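# Seat the matching-color relay in the black rack's empty pocket

## Task

Locate the loose relay (a small transparent box with a colored button on one end) whose button color is the same as the two relays already in the black rack. Insert it into the rack's free pocket with the button facing up, fully pressed down. The task fails if either relay already in the rack is raised or leaves the rack.

## Robot and tools

ROBOT. There are two arms, left_arm and right_arm, each with a two-pad parallel gripper. In the scene frame the origin is at table-top height, halfway between the nominal bases. +x points out over the table, +z points up, and left_arm sits on the +y side. Arm names do not match image sides. The calibrated bases are left_arm (+0.028, +0.449, +0.049) m and right_arm (+0.055, -0.476, +0.049) m, both nearly unrotated. Each arm reports its hand pose in its own base frame. Reported positions can be off by a few cm, and more at long reach.

GRIPPER GEOMETRY. The fingers point along the gripper's +z axis and close along its x axis. end_effector_position is the midpoint between the pads. The fingertips extend 17.5 mm past that point. A housing block juts about 10 cm toward the gripper's -y side and rotates with it, so it can strike things.

execute_actions(actions, cameras). actions is a list of actions. Each action is a table of up to 15 rows, one row per 1/30 s step. A shorter table repeats its last row until 15 steps are done. Every row has 18 numbers in [-1, 1]: the first 9 are for the left arm, then the same 9 for the right arm. The 9 numbers are dx, dy, dz, rx, ry, rz, gripper position, force_limit, speed.
- dx..rz form an offset, not a pose. It is measured along that arm's base axes, from the Hand target the arm had when the action began. Every row uses that same start, not the previous row. A value of 1.0 equals 0.6 m, or 180 degrees for rotation. rx, ry, rz form a single rotation vector turning about the Hand target's position. Sending the same offset again moves the arm further. Six zeros re-request the current Hand target.
- position is absolute: +1 is fully open (50 mm), the pads meet near -0.65, and -1 grips until the object stops the fingers.
- force_limit is absolute per-pad force: -1 ≈ 20 N, 0 ≈ 102 N, +1 ≈ 185 N.
- speed is absolute finger speed: -1 = 20, 0 = 85, +1 = 150 mm/s. Both force_limit and speed start at +1.
- To keep an arm's gripper unchanged, repeat the three gripper values you last sent. A 0 there is a real command.
Images are returned only for an empty actions list, or when cameras names them ("all" for every camera, [] for none).

move(target, speed, blend, blocking, cameras). target is one 18-number row, or up to 15 rows, laid out as above. All rows are offsets from the Hand targets at the start of the call. Each gripper follows a straight line toward its target, and the total time is capped at 10 s. speed is in m/s, from 0.002 to 1 (default 0.25), with rotation limited to twice that in rad/s. You can give one value, or one per target. blend, in m, rounds the corners between targets; 0 means stop at each one. With blocking=false the call returns after about 0.5 s while the motion continues. Moves ignore obstacles and the other arm, and fast moves overshoot and hit harder. The result adds a move: line giving the ending (done, off_target, moving, held, fault) and limits (paced = pose clipped, held = steps withheld).

wait(seconds 0–10) lets time pass while the last commands are held. stop() brakes a running move; the fingers keep moving. zoom_image(camera, region) enlarges part of the newest image from cam_left_wrist or cam_right_wrist. region is [x0, y0, x1, y1] in image pixels, at most 504 on each side. finished_scene(scene) ends the scene and cannot be undone. After ending scene 1, make no further call in that reply.

CAMERAS. cam_left_wrist and cam_right_wrist are 896x504 and ride on the hands. Their calibration is given in the carrying arm's base frame. While an arm moves, its image may be slightly out of date.

RESULTS. Each result lists per-arm end_effector_position (m) and end_effector_quat_wxyz in the base frame. It also gives Hand target, which is the last commanded pose after clipping and the reference for the next offsets. Tool commands shows the current gripper settings. Joint velocities are reported as within noise when the arm is still.
- object_status: 0 moving; 1 blocked while opening; 2 blocked while closing (a grip); 3 reached the set position or pads met, which usually means nothing is held.
- Finger opening ≈ (250 − position_measured) × 0.202 mm.
- Flange force is along the gripper's axes, noisy, and includes the weight of anything held.
Each step the controller limits the command to 70 mm and 16 degrees from the measured pose. The hand often stops short; send a new command, or the remaining distance as an offset.

SAFETY. A joint torque over its limit (139 N m for waist, shoulder and elbow; 34.8 N m for the wrist joints) stops the arm for 10 s. So does a net outside force of 150 N. The arms are stiff, so aim only slightly past a contact. To end a push, command back past the gripper. An overheated motor (watch for MOTOR HOT) brakes its arm for 30–60 s. Arms must not collide or squeeze each other; closing the fingers on the other gripper counts. Do not drop the relay or release it while moving, and do not slam, strike the rack hard, or disturb the seated relays. Keep everything on the table. Loose parts may occasionally get nudged.

Each tool is called in YAML: its name, and indented under it one key for each argument.

## Session

execute_actions:
  actions: []

Scene clock: 0.00 s.
left_arm: end_effector_position=(+0.3960, +0.0192, +0.2858) position_measured=3 object_status=3 end_effector_quat_wxyz=(+0.069, -0.131, +0.958, -0.244) | right_arm: end_effector_position=(+0.0642, +0.3678, +0.1832) position_measured=3 object_status=3 end_effector_quat_wxyz=(+0.279, +0.012, +0.959, +0.049)
Joint positions: left_arm=[0.764 -0.198 -0.399 0.479 -1.564 1.028] | right_arm=[2.192 -0.181 -0.66 0.517 -1.396 -0.817]
Joint velocities: within noise
Flange force (N): no reading
Hand target: left_arm +0.3960, +0.0192, +0.2858; +0.069, -0.131, +0.958, -0.244 | right_arm +0.0642, +0.3678, +0.1832; +0.279, +0.012, +0.959, +0.049
Tool commands: left_gripper/position=+1.0 left_gripper/force_limit=+1.0 left_gripper/speed=+1.0 right_gripper/position=+1.0 right_gripper/force_limit=+1.0 right_gripper/speed=+1.0
camera_calibration:
cam_left_wrist: T_world_to_cam=[[-0.957577, -0.278487, -0.0741052, 0.41633], [-0.266398, 0.953506, -0.140916, 0.140254], [0.109903, -0.115197, -0.987244, 0.37484], [0, 0, 0, 1]] pos_world=[0.394835, 0.0253905, 0.420675]
cam_right_wrist: T_world_to_cam=[[-0.839595, 0.0701844, -0.53866, 0.137469], [-0.169164, 0.908528, 0.382047, -0.375241], [0.516202, 0.411886, -0.750923, 0.0876441], [0, 0, 0, 1]] pos_world=[0.00669929, 0.295169, 0.283223]

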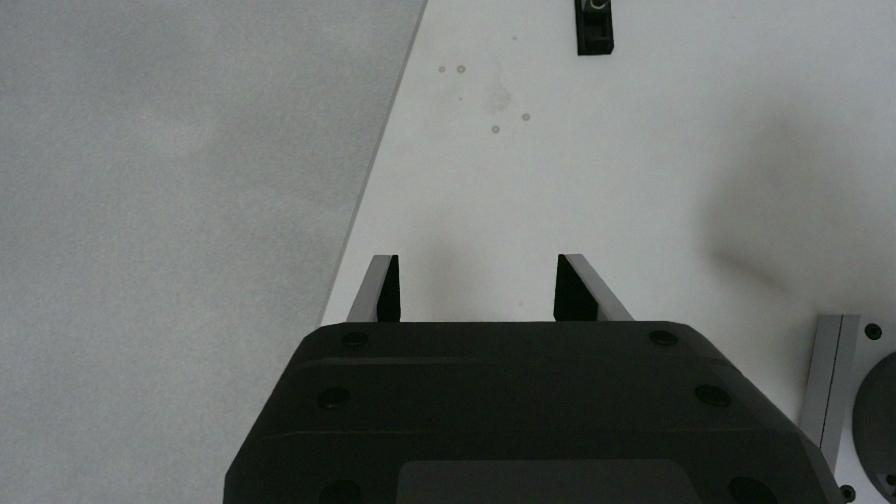

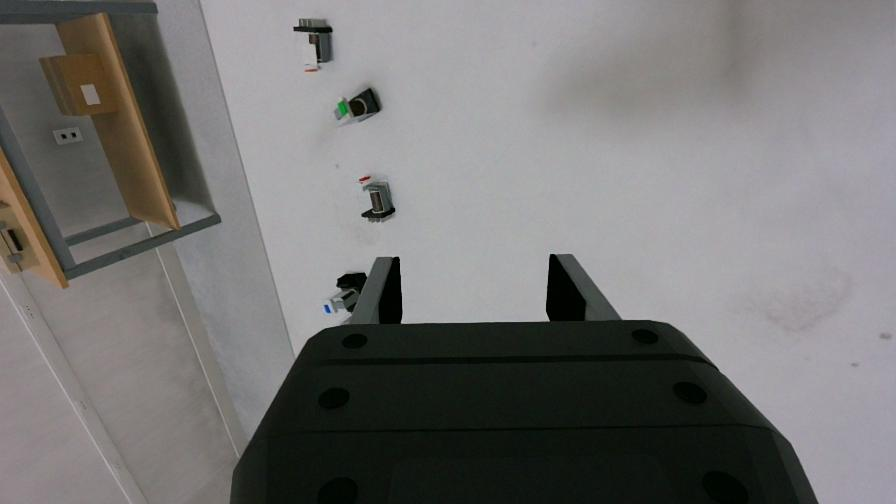

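move:
  target: [-0.027,-0.6,0.157,0.158,0.0446,-0.085,1,0,0,0,0,0,0,0,0,1,0,0]
  cameras: ["cam_left_wrist"]

Scene clock: 5.80 s.
left_arm: end_effector_position=(+0.3798, -0.3408, +0.3801) position_measured=3 object_status=3 end_effector_quat_wxyz=(-0.001, +0.000, +1.000, +0.000) | right_arm: end_effector_position=(+0.0642, +0.3678, +0.1832) position_measured=3 object_status=3 end_effector_quat_wxyz=(+0.279, +0.012, +0.959, +0.049)
Joint positions: left_arm=[-0.474 0.19 0.441 0 -1.824 2.044] | right_arm=[2.192 -0.181 -0.66 0.517 -1.396 -0.817]
Flange force (N): left_arm=[2.4 -4.2 2.0] | right_arm=[-0.4 -6.2 -1.5]
Hand target: left_arm +0.3798, -0.3408, +0.3800; -0.001, +0.000, +1.000, +0.000 | right_arm +0.0642, +0.3678, +0.1832; +0.279, +0.012, +0.959, +0.049
Off the commanded pose: left_arm 0.000 m, 0 deg | right_arm 0.000 m, 0 deg.
move: done
camera_calibration:
cam_left_wrist: T_world_to_cam=[[-0.99995, 0.00984728, -0.00160472, 0.394342], [0.00861189, 0.933092, 0.359535, 0.190791], [0.00503779, 0.359503, -0.93313, 0.609176], [0, 0, 0, 1]] pos_world=[0.389611, -0.400909, 0.500478]
Images, in order (width x height): cam_left_wrist 896x504.

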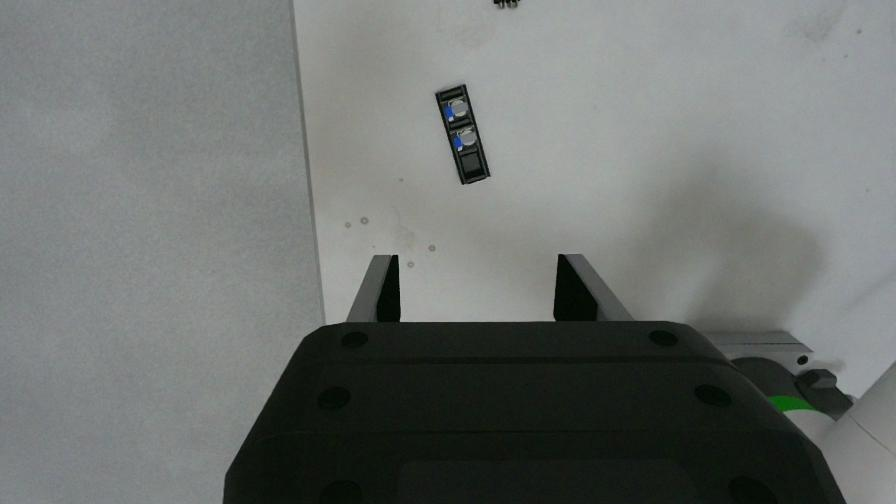

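move:
  target: [0,0,0,0,0,0,1,0,0,0.45,-0.33,0.38,-0.0316,0.18,0.0078,1,0,0]
  cameras: ["cam_right_wrist"]

Scene clock: 10.47 s.
left_arm: end_effector_position=(+0.3798, -0.3408, +0.3800) position_measured=3 object_status=3 end_effector_quat_wxyz=(-0.001, +0.000, +1.000, +0.000) | right_arm: end_effector_position=(+0.3342, +0.1698, +0.4112) position_measured=3 object_status=3 end_effector_quat_wxyz=(+0.000, +0.000, +1.000, +0.000)
Joint positions: left_arm=[-0.474 0.19 0.441 0 -1.824 2.044] | right_arm=[0.824 -0.139 0.18 -0.001 -1.889 0.747]
Flange force (N): left_arm=[1.2 -5.2 1.3] | right_arm=[4.7 -0.5 1.2]
Hand target: left_arm +0.3798, -0.3408, +0.3800; -0.001, +0.000, +1.000, +0.000 | right_arm +0.3342, +0.1698, +0.4112; +0.000, +0.000, +1.000, +0.000
Off the commanded pose: left_arm 0.000 m, 0 deg | right_arm 0.000 m, 0 deg.
move: done
camera_calibration:
cam_right_wrist: T_world_to_cam=[[-0.999783, 0.0190439, -0.00839247, 0.345066], [0.0151736, 0.943046, 0.332315, -0.283846], [0.0142431, 0.332115, -0.943131, 0.461341], [0, 0, 0, 1]] pos_world=[0.342727, 0.10789, 0.532328]
Images, in order (width x height): cam_right_wrist 896x504.

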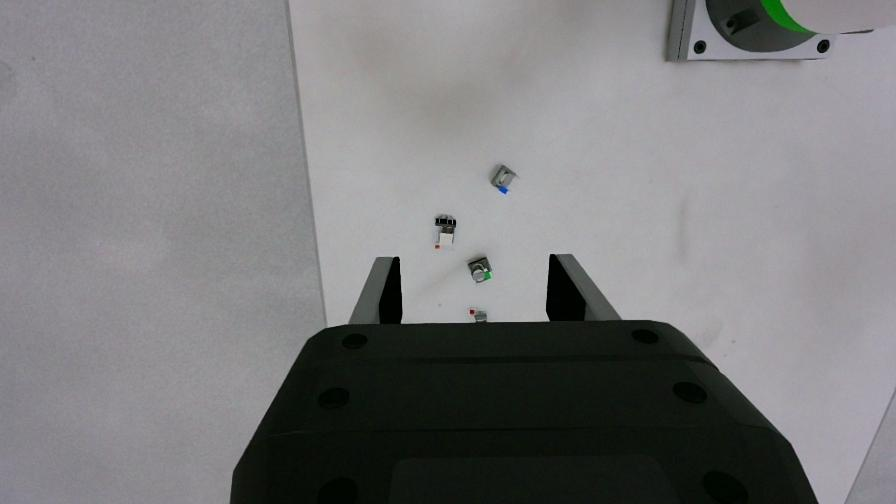

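Blue found. Zoom.

zoom_image:
  camera: "cam_right_wrist"
  region: [470, 150, 530, 200]

zoom_image:
  camera: "cam_left_wrist"
  region: [410, 70, 520, 200]

Scaled by 8.400 from the camera's 896x504 image, which has a finer 1280x720 frame.

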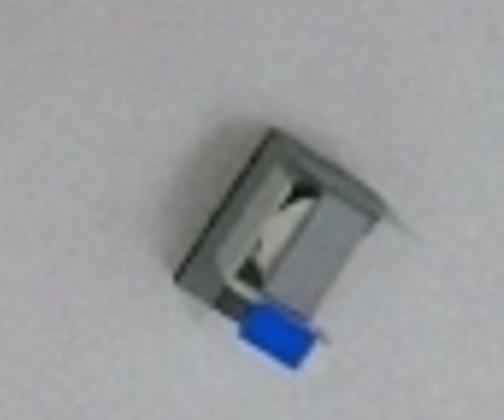

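This scene's latest camera images include none from cam_left_wrist. They are from: cam_right_wrist. cam_left_wrist's image comes with the result of a call that names it in "cameras".

move:
  target: [0,0,0,0,0,0,1,0,0,-0.094,0.14,-0.35,0,0,0,1,0,0]
  cameras: ["all"]

zoom_image:
  camera: "cam_left_wrist"
  region: [410, 70, 520, 200]

zoom_image:
  camera: "cam_right_wrist"
  region: [380, 20, 560, 180]

Scene clock: 14.67 s.
left_arm: end_effector_position=(+0.3798, -0.3408, +0.3800) position_measured=3 object_status=3 end_effector_quat_wxyz=(-0.001, +0.000, +1.000, +0.000) | right_arm: end_effector_position=(+0.2778, +0.2538, +0.2013) position_measured=3 object_status=3 end_effector_quat_wxyz=(+0.000, +0.000, +1.000, +0.000)
Joint positions: left_arm=[-0.474 0.19 0.441 0 -1.824 2.044] | right_arm=[1.092 -0.173 -0.344 -0.001 -1.4 0.478]
Flange force (N): left_arm=[0.9 -5.5 1.4] | right_arm=[5.0 -2.0 -1.0]
Hand target: left_arm +0.3798, -0.3408, +0.3800; -0.001, +0.000, +1.000, +0.000 | right_arm +0.2778, +0.2538, +0.2012; +0.000, +0.000, +1.000, +0.000
Off the commanded pose: left_arm 0.000 m, 0 deg | right_arm 0.000 m, 0 deg.
move: done
camera_calibration:
cam_left_wrist: T_world_to_cam=[[-0.99995, 0.00984728, -0.00160472, 0.394343], [0.00861189, 0.933092, 0.359535, 0.190884], [0.00503779, 0.359503, -0.93313, 0.609212], [0, 0, 0, 1]] pos_world=[0.389611, -0.401009, 0.500478]
cam_right_wrist: T_world_to_cam=[[-0.999782, 0.0191379, -0.00835724, 0.285286], [0.0152735, 0.943033, 0.332347, -0.292457], [0.0142416, 0.332147, -0.94312, 0.23618], [0, 0, 0, 1]] pos_world=[0.286327, 0.19189, 0.322328]

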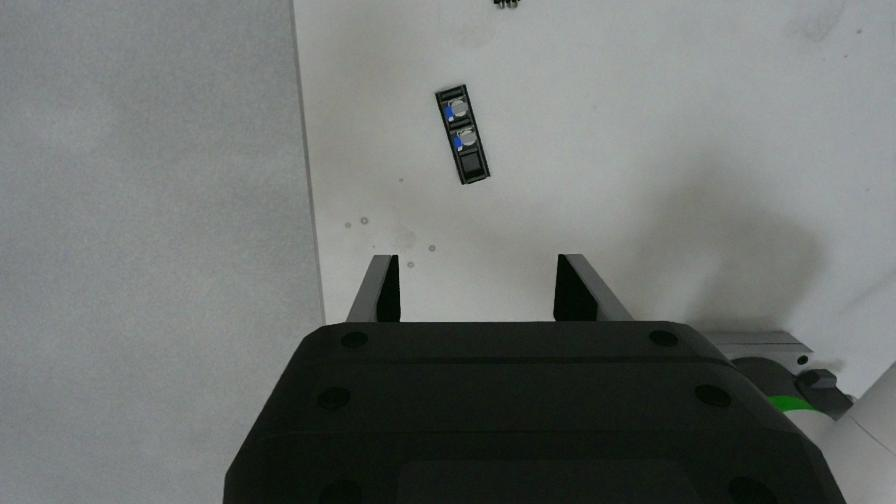

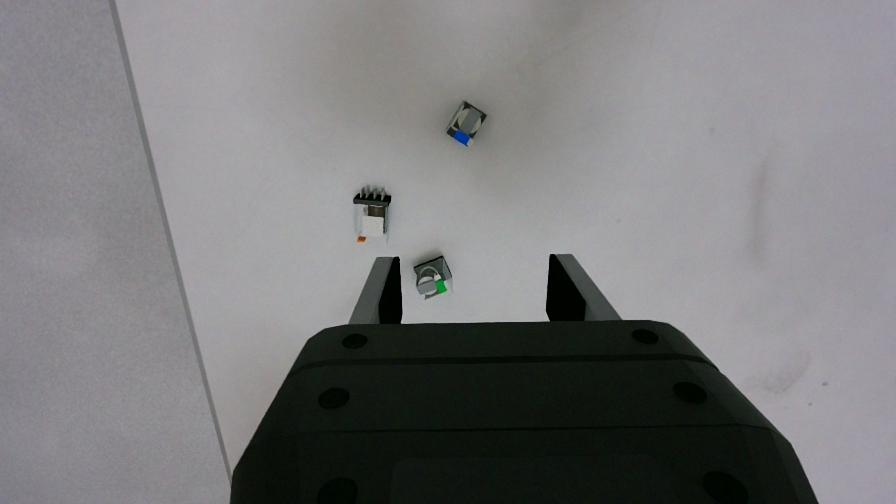

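Scaled by 3.877 from the camera's 896x504 image, which has a finer 1280x720 frame.

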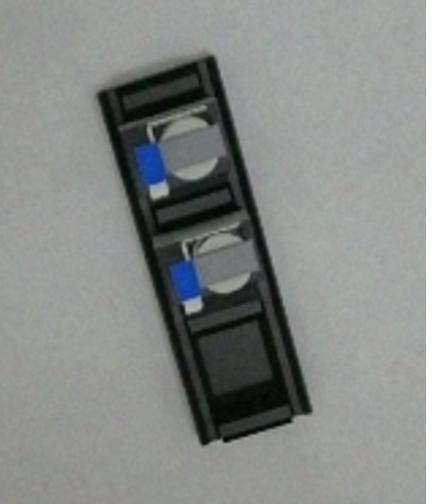

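Scaled by 2.800 from the camera's 896x504 image, which has a finer 1280x720 frame.

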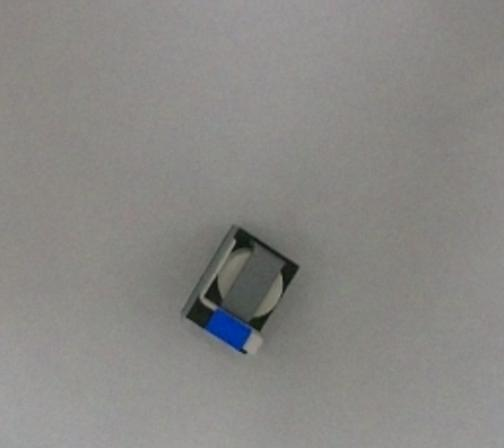

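move:
  target: [-0.267,0.1,-0.3,0,0,0,1,0,0,-0.003,-0.073,-0.17,0,0,0.333,1,0,0]
  cameras: ["all"]

zoom_image:
  camera: "cam_left_wrist"
  region: [130, 30, 330, 190]

zoom_image:
  camera: "cam_right_wrist"
  region: [370, 180, 600, 330]

Scene clock: 21.27 s.
left_arm: end_effector_position=(+0.2196, -0.2809, +0.2001) position_measured=3 object_status=3 end_effector_quat_wxyz=(-0.001, +0.000, +1.000, +0.000) | right_arm: end_effector_position=(+0.2760, +0.2100, +0.0992) position_measured=3 object_status=3 end_effector_quat_wxyz=(+0.000, -0.499, +0.866, +0.000)
Joint positions: left_arm=[-0.534 -0.226 -0.389 0 -1.409 2.105] | right_arm=[1.034 -0.174 -0.593 -0.001 -1.152 1.583]
Flange force (N): left_arm=[2.0 -8.2 1.7] | right_arm=[4.3 3.6 -2.1]
Hand target: left_arm +0.2196, -0.2808, +0.2000; -0.001, +0.000, +1.000, +0.000 | right_arm +0.2760, +0.2100, +0.0992; +0.000, -0.499, +0.866, +0.000
Off the commanded pose: left_arm 0.000 m, 0 deg | right_arm 0.000 m, 0 deg.
move: done
camera_calibration:
cam_left_wrist: T_world_to_cam=[[-0.99995, 0.00984728, -0.00160472, 0.233271], [0.00861189, 0.933092, 0.359535, 0.200995], [0.00503779, 0.359503, -0.93313, 0.420486], [0, 0, 0, 1]] pos_world=[0.229411, -0.341009, 0.320478]
cam_right_wrist: T_world_to_cam=[[-0.517315, -0.855754, -0.00838325, 0.334072], [-0.808607, 0.485559, 0.332245, 0.106267], [-0.280249, 0.178654, -0.943156, 0.268072], [0, 0, 0, 1]] pos_world=[0.333876, 0.186392, 0.220328]

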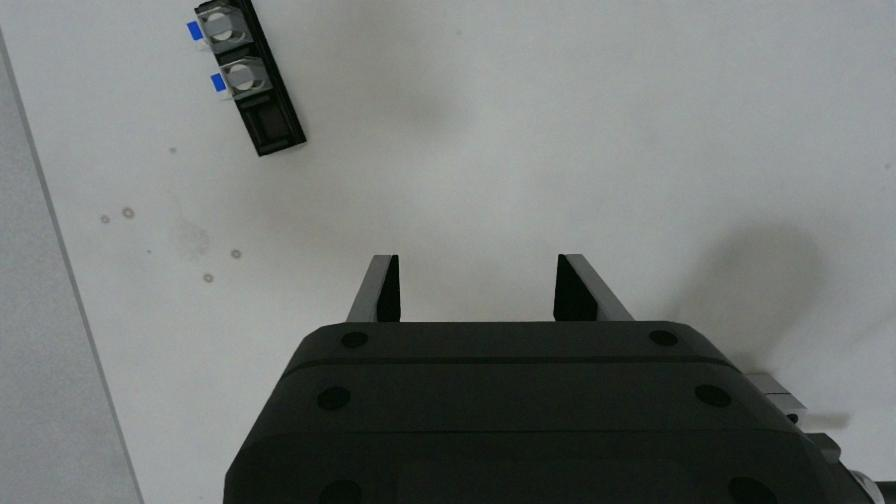

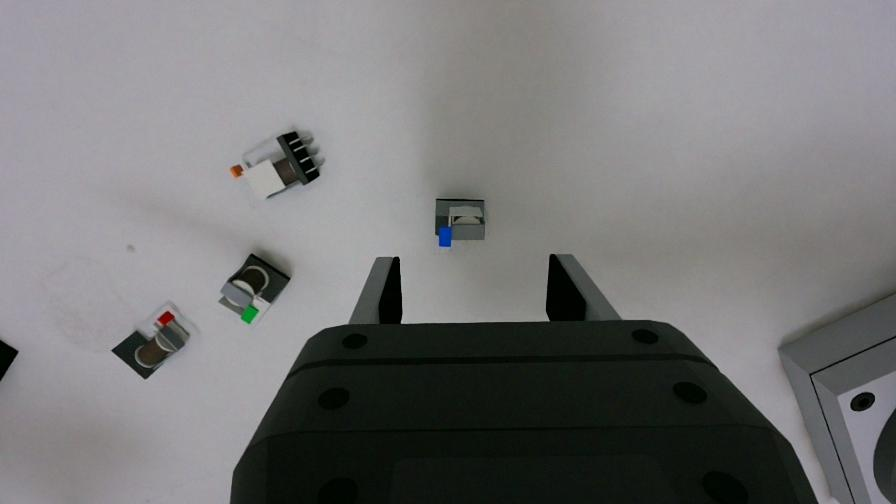

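Scaled by 2.520 from the camera's 896x504 image, which has a finer 1280x720 frame.

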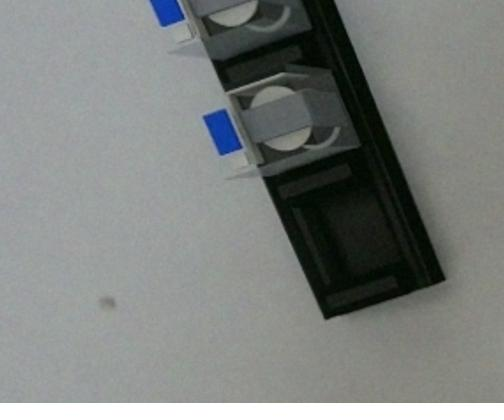

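Scaled by 2.191 from the camera's 896x504 image, which has a finer 1280x720 frame.

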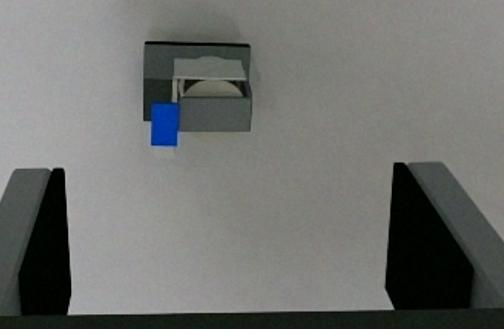

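move:
  target:
    - [0,0.3,0.1,0,0,0,1,0,0,-0.0045,0.0087,-0.181,0,0,0,1,0,0]
    - [0,0.6,0.1,0,0,0,1,0,0,-0.0045,0.0087,-0.181,0,0,0,-1,-0.8,-0.7]
    - [0,0.6,0.1,0,0,0,1,0,0,-0.0045,0.0087,-0.02,0,0,0,-1,-0.8,-0.7]
  speed: [0.2,0.2,0.1]
  cameras: ["cam_right_wrist"]

zoom_image:
  camera: "cam_right_wrist"
  region: [360, 180, 590, 330]

Scene clock: 32.13 s.
left_arm: end_effector_position=(+0.2196, +0.0792, +0.2600) position_measured=3 object_status=3 end_effector_quat_wxyz=(-0.001, +0.000, +1.000, +0.000) | right_arm: end_effector_position=(+0.2733, +0.2152, +0.0872) position_measured=115 object_status=2 end_effector_quat_wxyz=(+0.000, -0.499, +0.866, +0.000)
Joint positions: left_arm=[0.934 -0.603 -0.482 -0.001 -1.692 0.636] | right_arm=[1.049 -0.156 -0.609 -0.001 -1.118 1.568]
Flange force (N): left_arm=[-15.0 -6.9 1.4] | right_arm=[5.3 5.4 -1.2]
Hand target: left_arm +0.2196, +0.0792, +0.2600; -0.001, +0.000, +1.000, +0.000 | right_arm +0.2733, +0.2152, +0.0872; +0.000, -0.499, +0.866, +0.000
Off the commanded pose: left_arm 0.000 m, 0 deg | right_arm 0.000 m, 0 deg.
move: done
camera_calibration:
cam_right_wrist: T_world_to_cam=[[-0.517373, -0.855719, -0.00832145, 0.337025], [-0.8086, 0.485655, 0.332123, 0.10555], [-0.280163, 0.17856, -0.943199, 0.255067], [0, 0, 0, 1]] pos_world=[0.331176, 0.191593, 0.208328]
Images, in order (width x height): cam_right_wrist 896x504.

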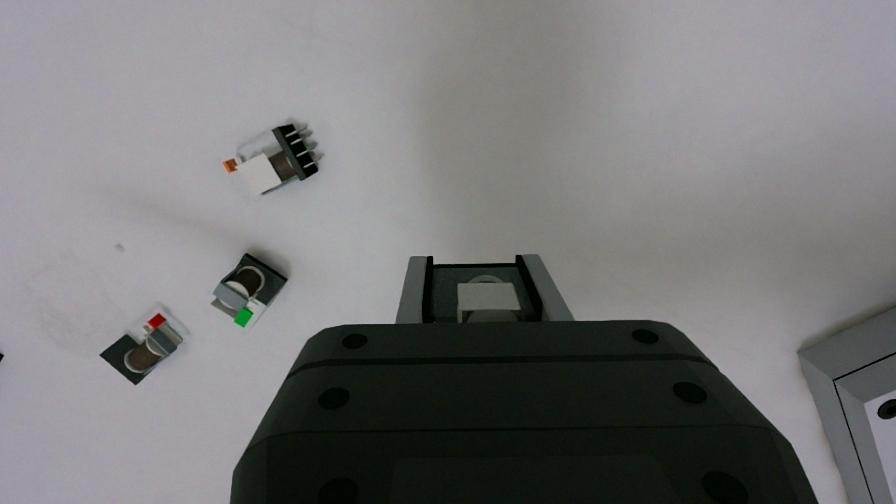

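Scaled by 2.191 from the camera's 896x504 image, which has a finer 1280x720 frame.

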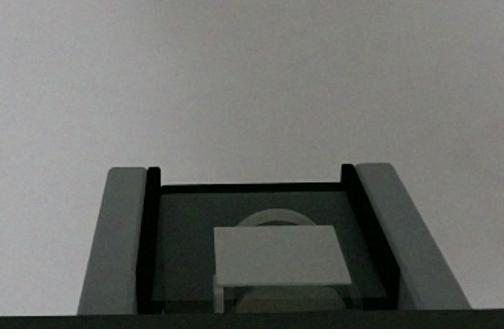

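move:
  target: [0,0,0,0,0,0,1,0,0,0.111,0.673,0.01,0,0,-0.2428,-1,-0.8,-0.7]
  cameras: ["cam_right_wrist"]

zoom_image:
  camera: "cam_right_wrist"
  region: [380, 80, 580, 330]

Scene clock: 39.53 s.
left_arm: end_effector_position=(+0.2196, +0.0792, +0.2600) position_measured=3 object_status=3 end_effector_quat_wxyz=(-0.001, +0.000, +1.000, +0.000) | right_arm: end_effector_position=(+0.3399, +0.6190, +0.0932) position_measured=115 object_status=2 end_effector_quat_wxyz=(+0.000, -0.141, +0.990, +0.000)
Joint positions: left_arm=[0.934 -0.603 -0.482 -0.001 -1.692 0.636] | right_arm=[1.253 0.726 0.53 -0.001 -1.374 0.6]
Flange force (N): left_arm=[-14.4 -6.3 1.3] | right_arm=[6.5 -5.6 -0.2]
Hand target: left_arm +0.2196, +0.0792, +0.2600; -0.001, +0.000, +1.000, +0.000 | right_arm +0.3399, +0.6190, +0.0932; +0.000, -0.141, +0.990, +0.000
Off the commanded pose: left_arm 0.000 m, 0 deg | right_arm 0.000 m, 0 deg.
move: done
camera_calibration:
cam_right_wrist: T_world_to_cam=[[-0.965242, -0.261226, -0.00836638, 0.501294], [-0.249069, 0.909679, 0.332337, -0.4914], [-0.0792042, 0.322869, -0.943124, 0.049647], [0, 0, 0, 1]] pos_world=[0.365409, 0.561938, 0.214328]
Images, in order (width x height): cam_right_wrist 896x504.

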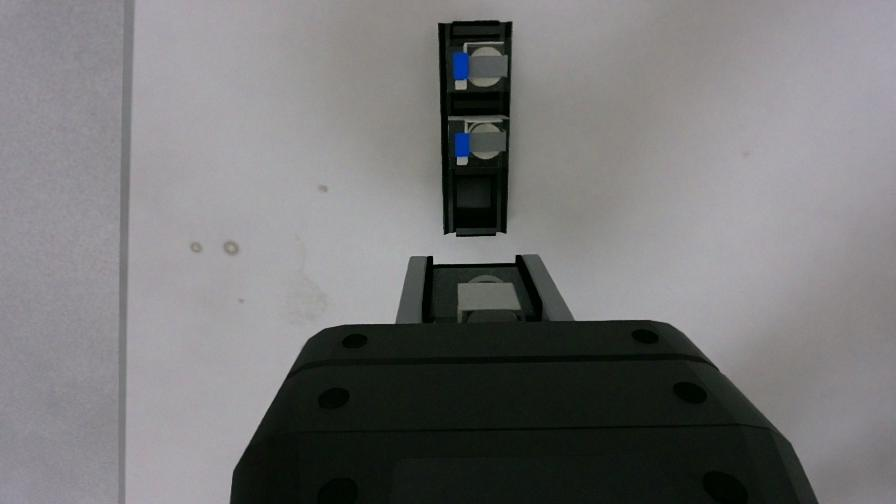

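Scaled by 2.016 from the camera's 896x504 image, which has a finer 1280x720 frame.

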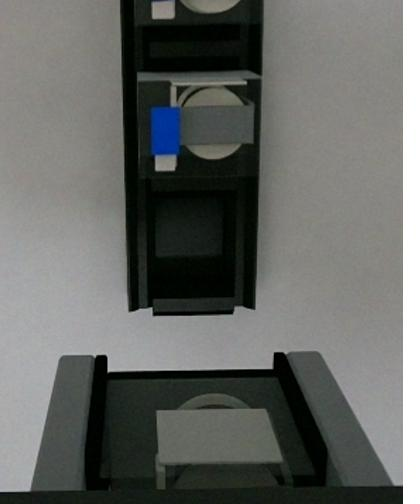

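move:
  target: [0,0,0,0,0,0,1,0,0,-0.0037,-0.0183,-0.055,0,0,0,-1,-0.8,-0.7]
  speed: 0.1
  cameras: ["cam_right_wrist"]

zoom_image:
  camera: "cam_right_wrist"
  region: [380, 130, 580, 330]

Scene clock: 48.83 s.
left_arm: end_effector_position=(+0.2196, +0.0792, +0.2600) position_measured=3 object_status=3 end_effector_quat_wxyz=(-0.001, +0.000, +1.000, +0.000) | right_arm: end_effector_position=(+0.3376, +0.6081, +0.0602) position_measured=115 object_status=2 end_effector_quat_wxyz=(+0.000, -0.141, +0.990, +0.000)
Joint positions: left_arm=[0.934 -0.603 -0.482 -0.001 -1.692 0.636] | right_arm=[1.252 0.719 0.439 -0.001 -1.29 0.602]
Flange force (N): left_arm=[-14.1 -6.3 1.1] | right_arm=[5.5 -4.4 -1.4]
Hand target: left_arm +0.2196, +0.0792, +0.2600; -0.001, +0.000, +1.000, +0.000 | right_arm +0.3376, +0.6081, +0.0602; +0.000, -0.141, +0.990, +0.000
Off the commanded pose: left_arm 0.000 m, 0 deg | right_arm 0.000 m, 0 deg.
move: done
camera_calibration:
cam_right_wrist: T_world_to_cam=[[-0.965257, -0.261171, -0.00824201, 0.495878], [-0.248973, 0.909685, 0.332393, -0.471048], [-0.0793137, 0.322897, -0.943105, 0.0219146], [0, 0, 0, 1]] pos_world=[0.36311, 0.550938, 0.181328]
Images, in order (width x height): cam_right_wrist 896x504.

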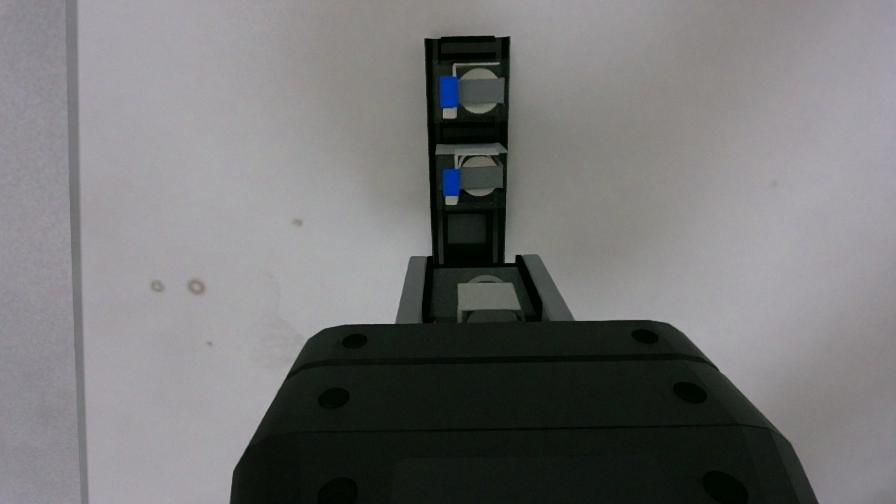

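Scaled by 2.520 from the camera's 896x504 image, which has a finer 1280x720 frame.

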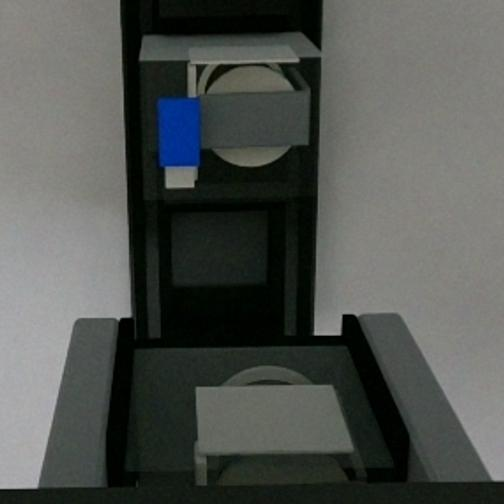

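move:
  target:
    - [0,0,0,0,0,0,1,0,0,0.004,-0.0118,0,0,0,0,-1,-0.8,-0.7]
    - [0,0,0,0,0,0,1,0,0,0.004,-0.0118,-0.042,0,0,0,-1,-0.8,-0.7]
  speed: 0.06
  cameras: ["cam_right_wrist"]

zoom_image:
  camera: "cam_right_wrist"
  region: [380, 130, 580, 330]

Scene clock: 54.50 s.
left_arm: end_effector_position=(+0.2196, +0.0792, +0.2600) position_measured=3 object_status=3 end_effector_quat_wxyz=(-0.001, +0.000, +1.000, +0.000) | right_arm: end_effector_position=(+0.3401, +0.6010, +0.0351) position_measured=115 object_status=2 end_effector_quat_wxyz=(+0.000, -0.141, +0.990, +0.000)
Joint positions: left_arm=[0.934 -0.603 -0.482 -0.001 -1.692 0.636] | right_arm=[1.245 0.726 0.39 -0.001 -1.234 0.609]
Flange force (N): left_arm=[-14.3 -6.3 1.2] | right_arm=[5.3 -4.2 -0.8]
Hand target: left_arm +0.2196, +0.0792, +0.2600; -0.001, +0.000, +1.000, +0.000 | right_arm +0.3400, +0.6010, +0.0350; +0.000, -0.141, +0.990, +0.000
Off the commanded pose: left_arm 0.000 m, 0 deg | right_arm 0.000 m, 0 deg.
move: done
camera_calibration:
cam_right_wrist: T_world_to_cam=[[-0.96525, -0.261193, -0.00845683, 0.496271], [-0.24907, 0.909688, 0.332314, -0.455544], [-0.0791049, 0.322872, -0.943131, 0.00058043], [0, 0, 0, 1]] pos_world=[0.365609, 0.543838, 0.156128]
Images, in order (width x height): cam_right_wrist 896x504.

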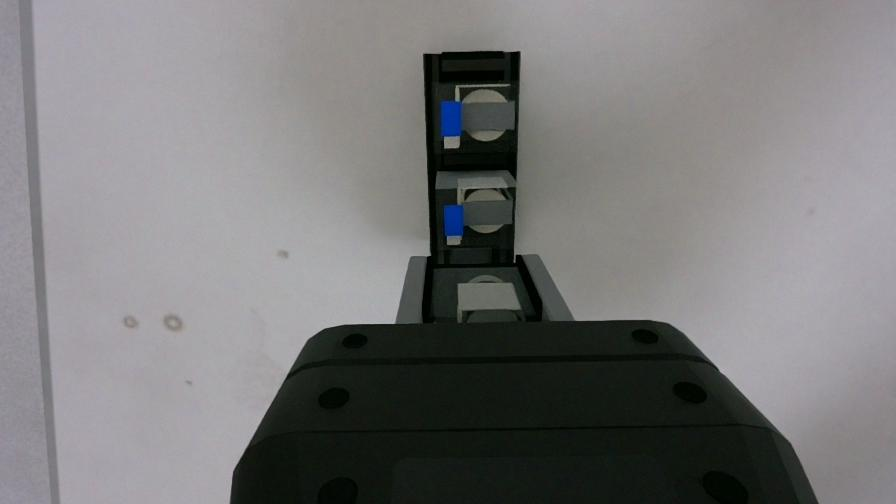

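Scaled by 2.520 from the camera's 896x504 image, which has a finer 1280x720 frame.

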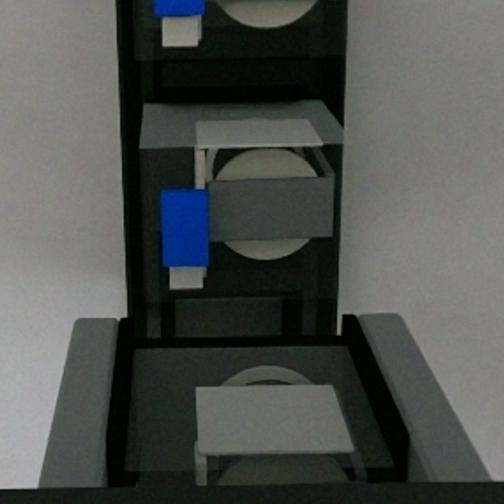

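move:
  target: [0,0,0,0,0,0,1,0,0,0,0,-0.0335,0,0,0,-1,-0.8,-0.7]
  speed: 0.02
  cameras: ["cam_right_wrist"]

zoom_image:
  camera: "cam_right_wrist"
  region: [380, 130, 580, 330]

Scene clock: 57.17 s.
left_arm: end_effector_position=(+0.2196, +0.0792, +0.2600) position_measured=3 object_status=3 end_effector_quat_wxyz=(-0.001, +0.000, +1.000, +0.000) | right_arm: end_effector_position=(+0.3400, +0.6010, +0.0149) position_measured=115 object_status=2 end_effector_quat_wxyz=(+0.000, -0.141, +0.990, +0.000)
Joint positions: left_arm=[0.934 -0.603 -0.482 -0.001 -1.692 0.636] | right_arm=[1.245 0.744 0.371 -0.001 -1.197 0.609]
Flange force (N): left_arm=[-13.9 -6.2 1.4] | right_arm=[4.8 -3.7 -2.3]
Hand target: left_arm +0.2196, +0.0792, +0.2600; -0.001, +0.000, +1.000, +0.000 | right_arm +0.3400, +0.6010, +0.0149; +0.000, -0.141, +0.990, +0.000
Off the commanded pose: left_arm 0.000 m, 0 deg | right_arm 0.000 m, 0 deg.
move: done
camera_calibration:
cam_right_wrist: T_world_to_cam=[[-0.965242, -0.261226, -0.00836638, 0.496104], [-0.249069, 0.909679, 0.332337, -0.448863], [-0.0792042, 0.322869, -0.943124, -0.0183398], [0, 0, 0, 1]] pos_world=[0.365609, 0.543838, 0.136028]
Images, in order (width x height): cam_right_wrist 896x504.

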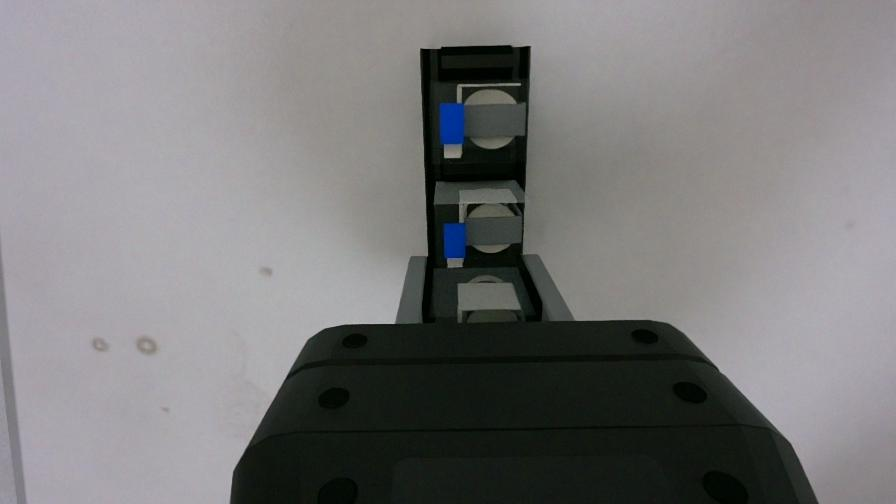

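Scaled by 2.520 from the camera's 896x504 image, which has a finer 1280x720 frame.

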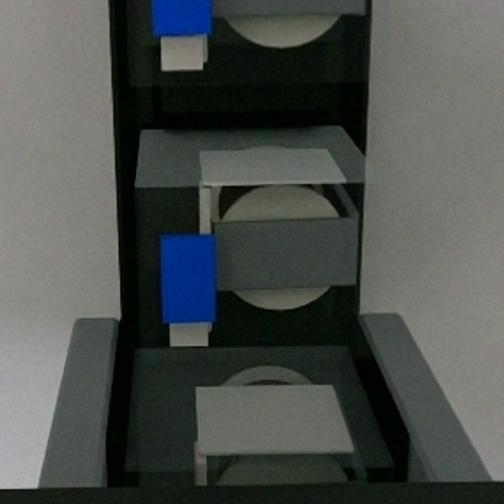

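move:
  target: [0,0,0,0,0,0,1,0,0,0,0,-0.0085,0,0,0,-1,-0.8,-0.7]
  speed: 0.02
  cameras: ["cam_right_wrist"]

zoom_image:
  camera: "cam_right_wrist"
  region: [380, 130, 580, 330]

Scene clock: 61.43 s.
left_arm: end_effector_position=(+0.2196, +0.0792, +0.2600) position_measured=3 object_status=3 end_effector_quat_wxyz=(-0.001, +0.000, +1.000, +0.000) | right_arm: end_effector_position=(+0.3400, +0.6010, +0.0098) position_measured=115 object_status=2 end_effector_quat_wxyz=(+0.000, -0.141, +0.990, +0.000)
Joint positions: left_arm=[0.934 -0.603 -0.482 -0.001 -1.692 0.636] | right_arm=[1.245 0.749 0.366 -0.001 -1.187 0.609]
Flange force (N): left_arm=[-13.4 -6.6 1.5] | right_arm=[4.3 -3.5 -2.0]
Hand target: left_arm +0.2196, +0.0792, +0.2600; -0.001, +0.000, +1.000, +0.000 | right_arm +0.3400, +0.6010, +0.0098; +0.000, -0.141, +0.990, +0.000
Off the commanded pose: left_arm 0.000 m, 0 deg | right_arm 0.000 m, 0 deg.
move: done
camera_calibration:
cam_right_wrist: T_world_to_cam=[[-0.965242, -0.261226, -0.00836638, 0.496061], [-0.249069, 0.909679, 0.332337, -0.447168], [-0.0792042, 0.322869, -0.943124, -0.0231497], [0, 0, 0, 1]] pos_world=[0.365609, 0.543838, 0.130928]
Images, in order (width x height): cam_right_wrist 896x504.

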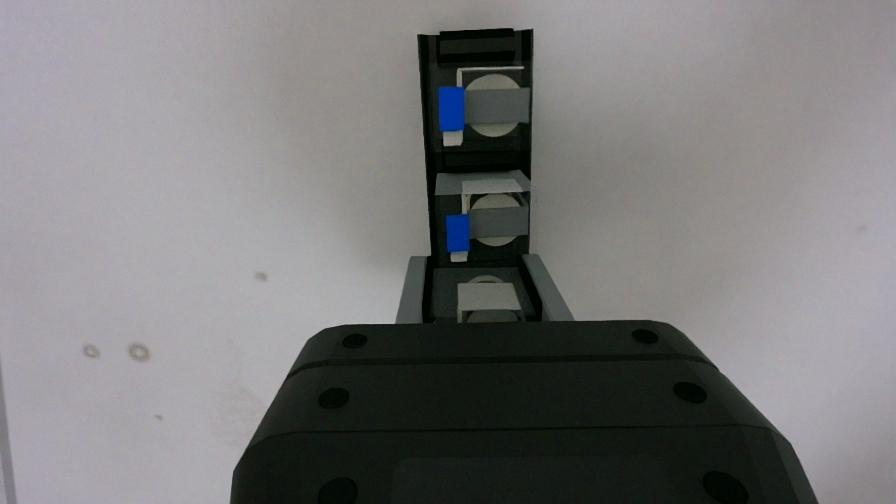

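Scaled by 2.520 from the camera's 896x504 image, which has a finer 1280x720 frame.

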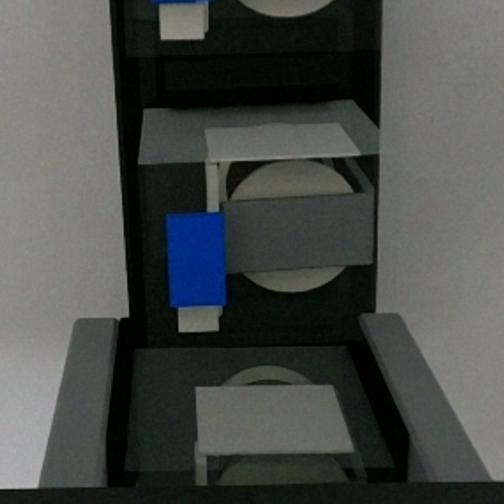

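move:
  target: [0,0,0,0,0,0,1,0,0,0,0,-0.0085,0,0,0.007,-1,-0.8,-0.7]
  speed: 0.02
  cameras: ["cam_right_wrist"]

zoom_image:
  camera: "cam_right_wrist"
  region: [380, 130, 580, 330]

Scene clock: 64.00 s.
left_arm: end_effector_position=(+0.2196, +0.0792, +0.2600) position_measured=3 object_status=3 end_effector_quat_wxyz=(-0.001, +0.000, +1.000, +0.000) | right_arm: end_effector_position=(+0.3400, +0.6010, +0.0047) position_measured=115 object_status=2 end_effector_quat_wxyz=(+0.000, -0.152, +0.988, +0.000)
Joint positions: left_arm=[0.934 -0.603 -0.482 -0.001 -1.692 0.636] | right_arm=[1.245 0.754 0.362 -0.001 -1.178 0.631]
Flange force (N): left_arm=[-12.9 -5.9 1.6] | right_arm=[5.7 -3.5 -2.2]
Hand target: left_arm +0.2196, +0.0792, +0.2600; -0.001, +0.000, +1.000, +0.000 | right_arm +0.3400, +0.6010, +0.0047; +0.000, -0.152, +0.988, +0.000
Off the commanded pose: left_arm 0.000 m, 0 deg | right_arm 0.000 m, 0 deg.
move: done
camera_calibration:
cam_right_wrist: T_world_to_cam=[[-0.959277, -0.282343, -0.00840135, 0.506638], [-0.268986, 0.904009, 0.332286, -0.435326], [-0.0862237, 0.321014, -0.943141, -0.0244731], [0, 0, 0, 1]] pos_world=[0.366799, 0.54444, 0.125828]
Images, in order (width x height): cam_right_wrist 896x504.

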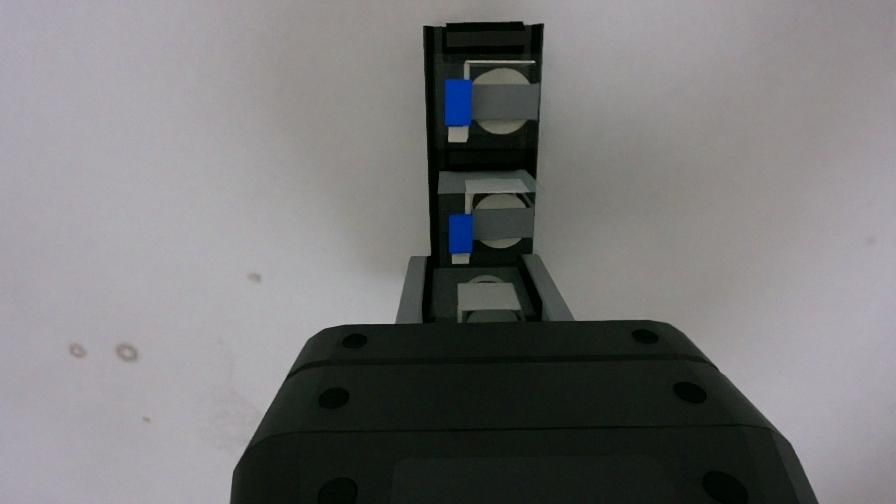

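Scaled by 2.520 from the camera's 896x504 image, which has a finer 1280x720 frame.

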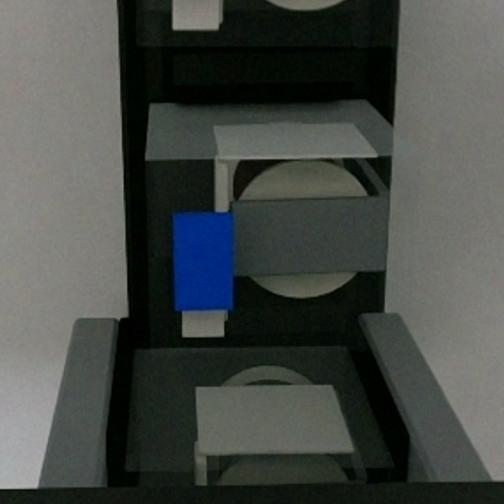

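move:
  target: [0,0,0,0,0,0,1,0,0,-0.0013,-0.0004,-0.0067,0,0,0,-1,-0.8,-0.7]
  speed: 0.015
  cameras: ["cam_right_wrist"]

zoom_image:
  camera: "cam_right_wrist"
  region: [380, 130, 580, 330]

Scene clock: 66.87 s.
left_arm: end_effector_position=(+0.2196, +0.0792, +0.2600) position_measured=3 object_status=3 end_effector_quat_wxyz=(-0.001, +0.000, +1.000, +0.000) | right_arm: end_effector_position=(+0.3393, +0.6007, +0.0007) position_measured=115 object_status=2 end_effector_quat_wxyz=(+0.000, -0.152, +0.988, +0.000)
Joint positions: left_arm=[0.934 -0.603 -0.482 -0.001 -1.692 0.636] | right_arm=[1.246 0.757 0.356 -0.001 -1.17 0.63]
Flange force (N): left_arm=[-14.4 -6.1 1.2] | right_arm=[4.6 -3.6 -2.4]
Hand target: left_arm +0.2196, +0.0792, +0.2600; -0.001, +0.000, +1.000, +0.000 | right_arm +0.3393, +0.6007, +0.0007; +0.000, -0.152, +0.988, +0.000
Off the commanded pose: left_arm 0.000 m, 0 deg | right_arm 0.000 m, 0 deg.
move: done
camera_calibration:
cam_right_wrist: T_world_to_cam=[[-0.959277, -0.282343, -0.00840135, 0.505876], [-0.268986, 0.904009, 0.332286, -0.434004], [-0.0862237, 0.321014, -0.943141, -0.0282418], [0, 0, 0, 1]] pos_world=[0.366099, 0.54424, 0.121828]
Images, in order (width x height): cam_right_wrist 896x504.

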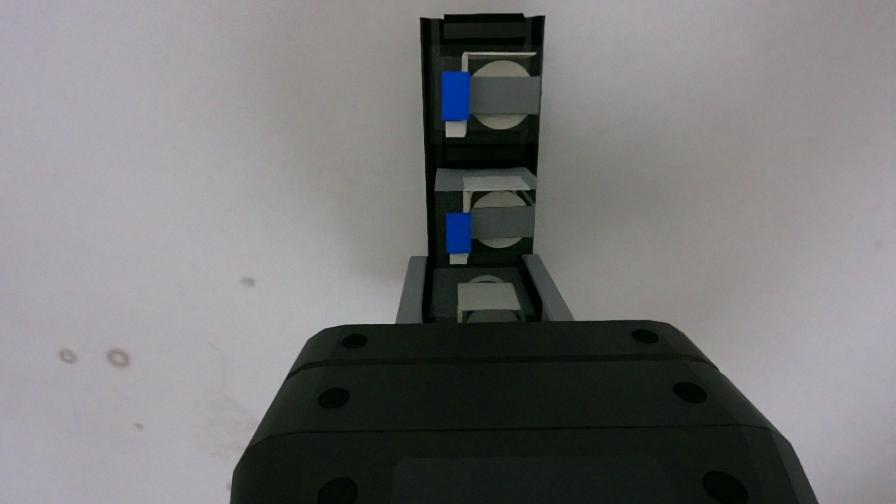

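Scaled by 2.520 from the camera's 896x504 image, which has a finer 1280x720 frame.

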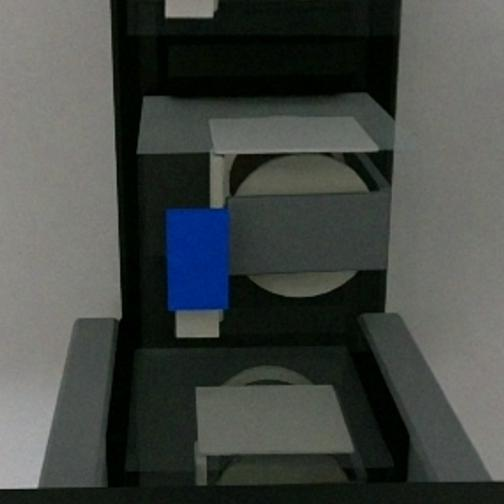

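move:
  target: [0,0,0,0,0,0,1,0,0,0,0,-0.0055,0,0,0,-1,-0.8,-0.7]
  speed: 0.015
  cameras: ["cam_right_wrist"]

zoom_image:
  camera: "cam_right_wrist"
  region: [380, 130, 580, 330]

Scene clock: 68.83 s.
left_arm: end_effector_position=(+0.2196, +0.0792, +0.2600) position_measured=3 object_status=3 end_effector_quat_wxyz=(-0.001, +0.000, +1.000, +0.000) | right_arm: end_effector_position=(+0.3393, +0.6008, -0.0022) position_measured=115 object_status=2 end_effector_quat_wxyz=(+0.000, -0.152, +0.988, +0.001)
Joint positions: left_arm=[0.934 -0.603 -0.482 -0.001 -1.692 0.636] | right_arm=[1.246 0.76 0.354 -0.001 -1.164 0.63]
Flange force (N): left_arm=[-14.1 -6.2 1.0] | right_arm=[37.1 -21.6 -131.0]
Hand target: left_arm +0.2196, +0.0792, +0.2600; -0.001, +0.000, +1.000, +0.000 | right_arm +0.3393, +0.6007, -0.0026; +0.000, -0.152, +0.988, +0.000
Off the commanded pose: left_arm 0.000 m, 0 deg | right_arm 0.000 m, 0 deg.
move: done
camera_calibration:
cam_right_wrist: T_world_to_cam=[[-0.959253, -0.282417, -0.0086239, 0.505841], [-0.269103, 0.903878, 0.332548, -0.433041], [-0.0861222, 0.321319, -0.943047, -0.0313256], [0, 0, 0, 1]] pos_world=[0.365999, 0.544339, 0.118828]
Images, in order (width x height): cam_right_wrist 896x504.

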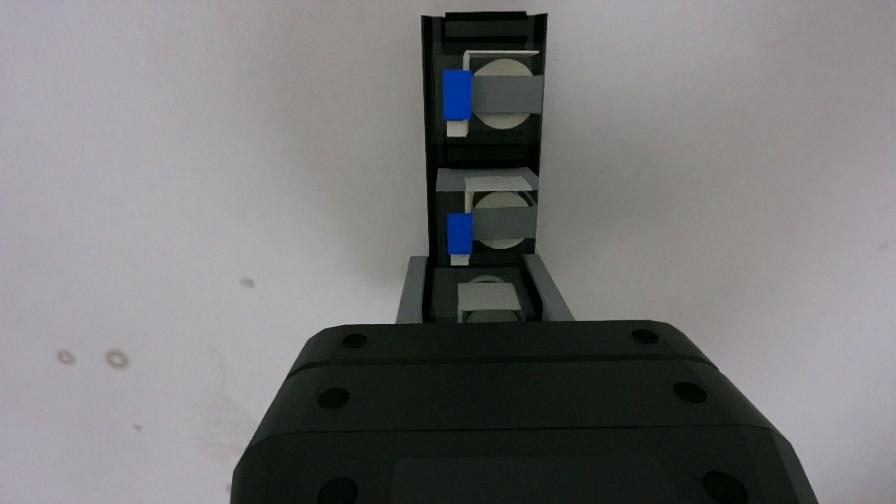

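Scaled by 2.520 from the camera's 896x504 image, which has a finer 1280x720 frame.

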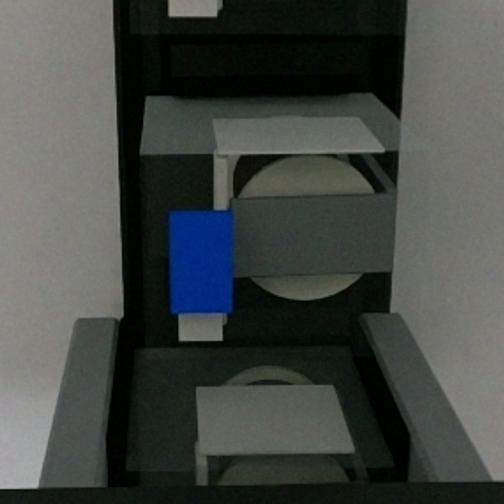

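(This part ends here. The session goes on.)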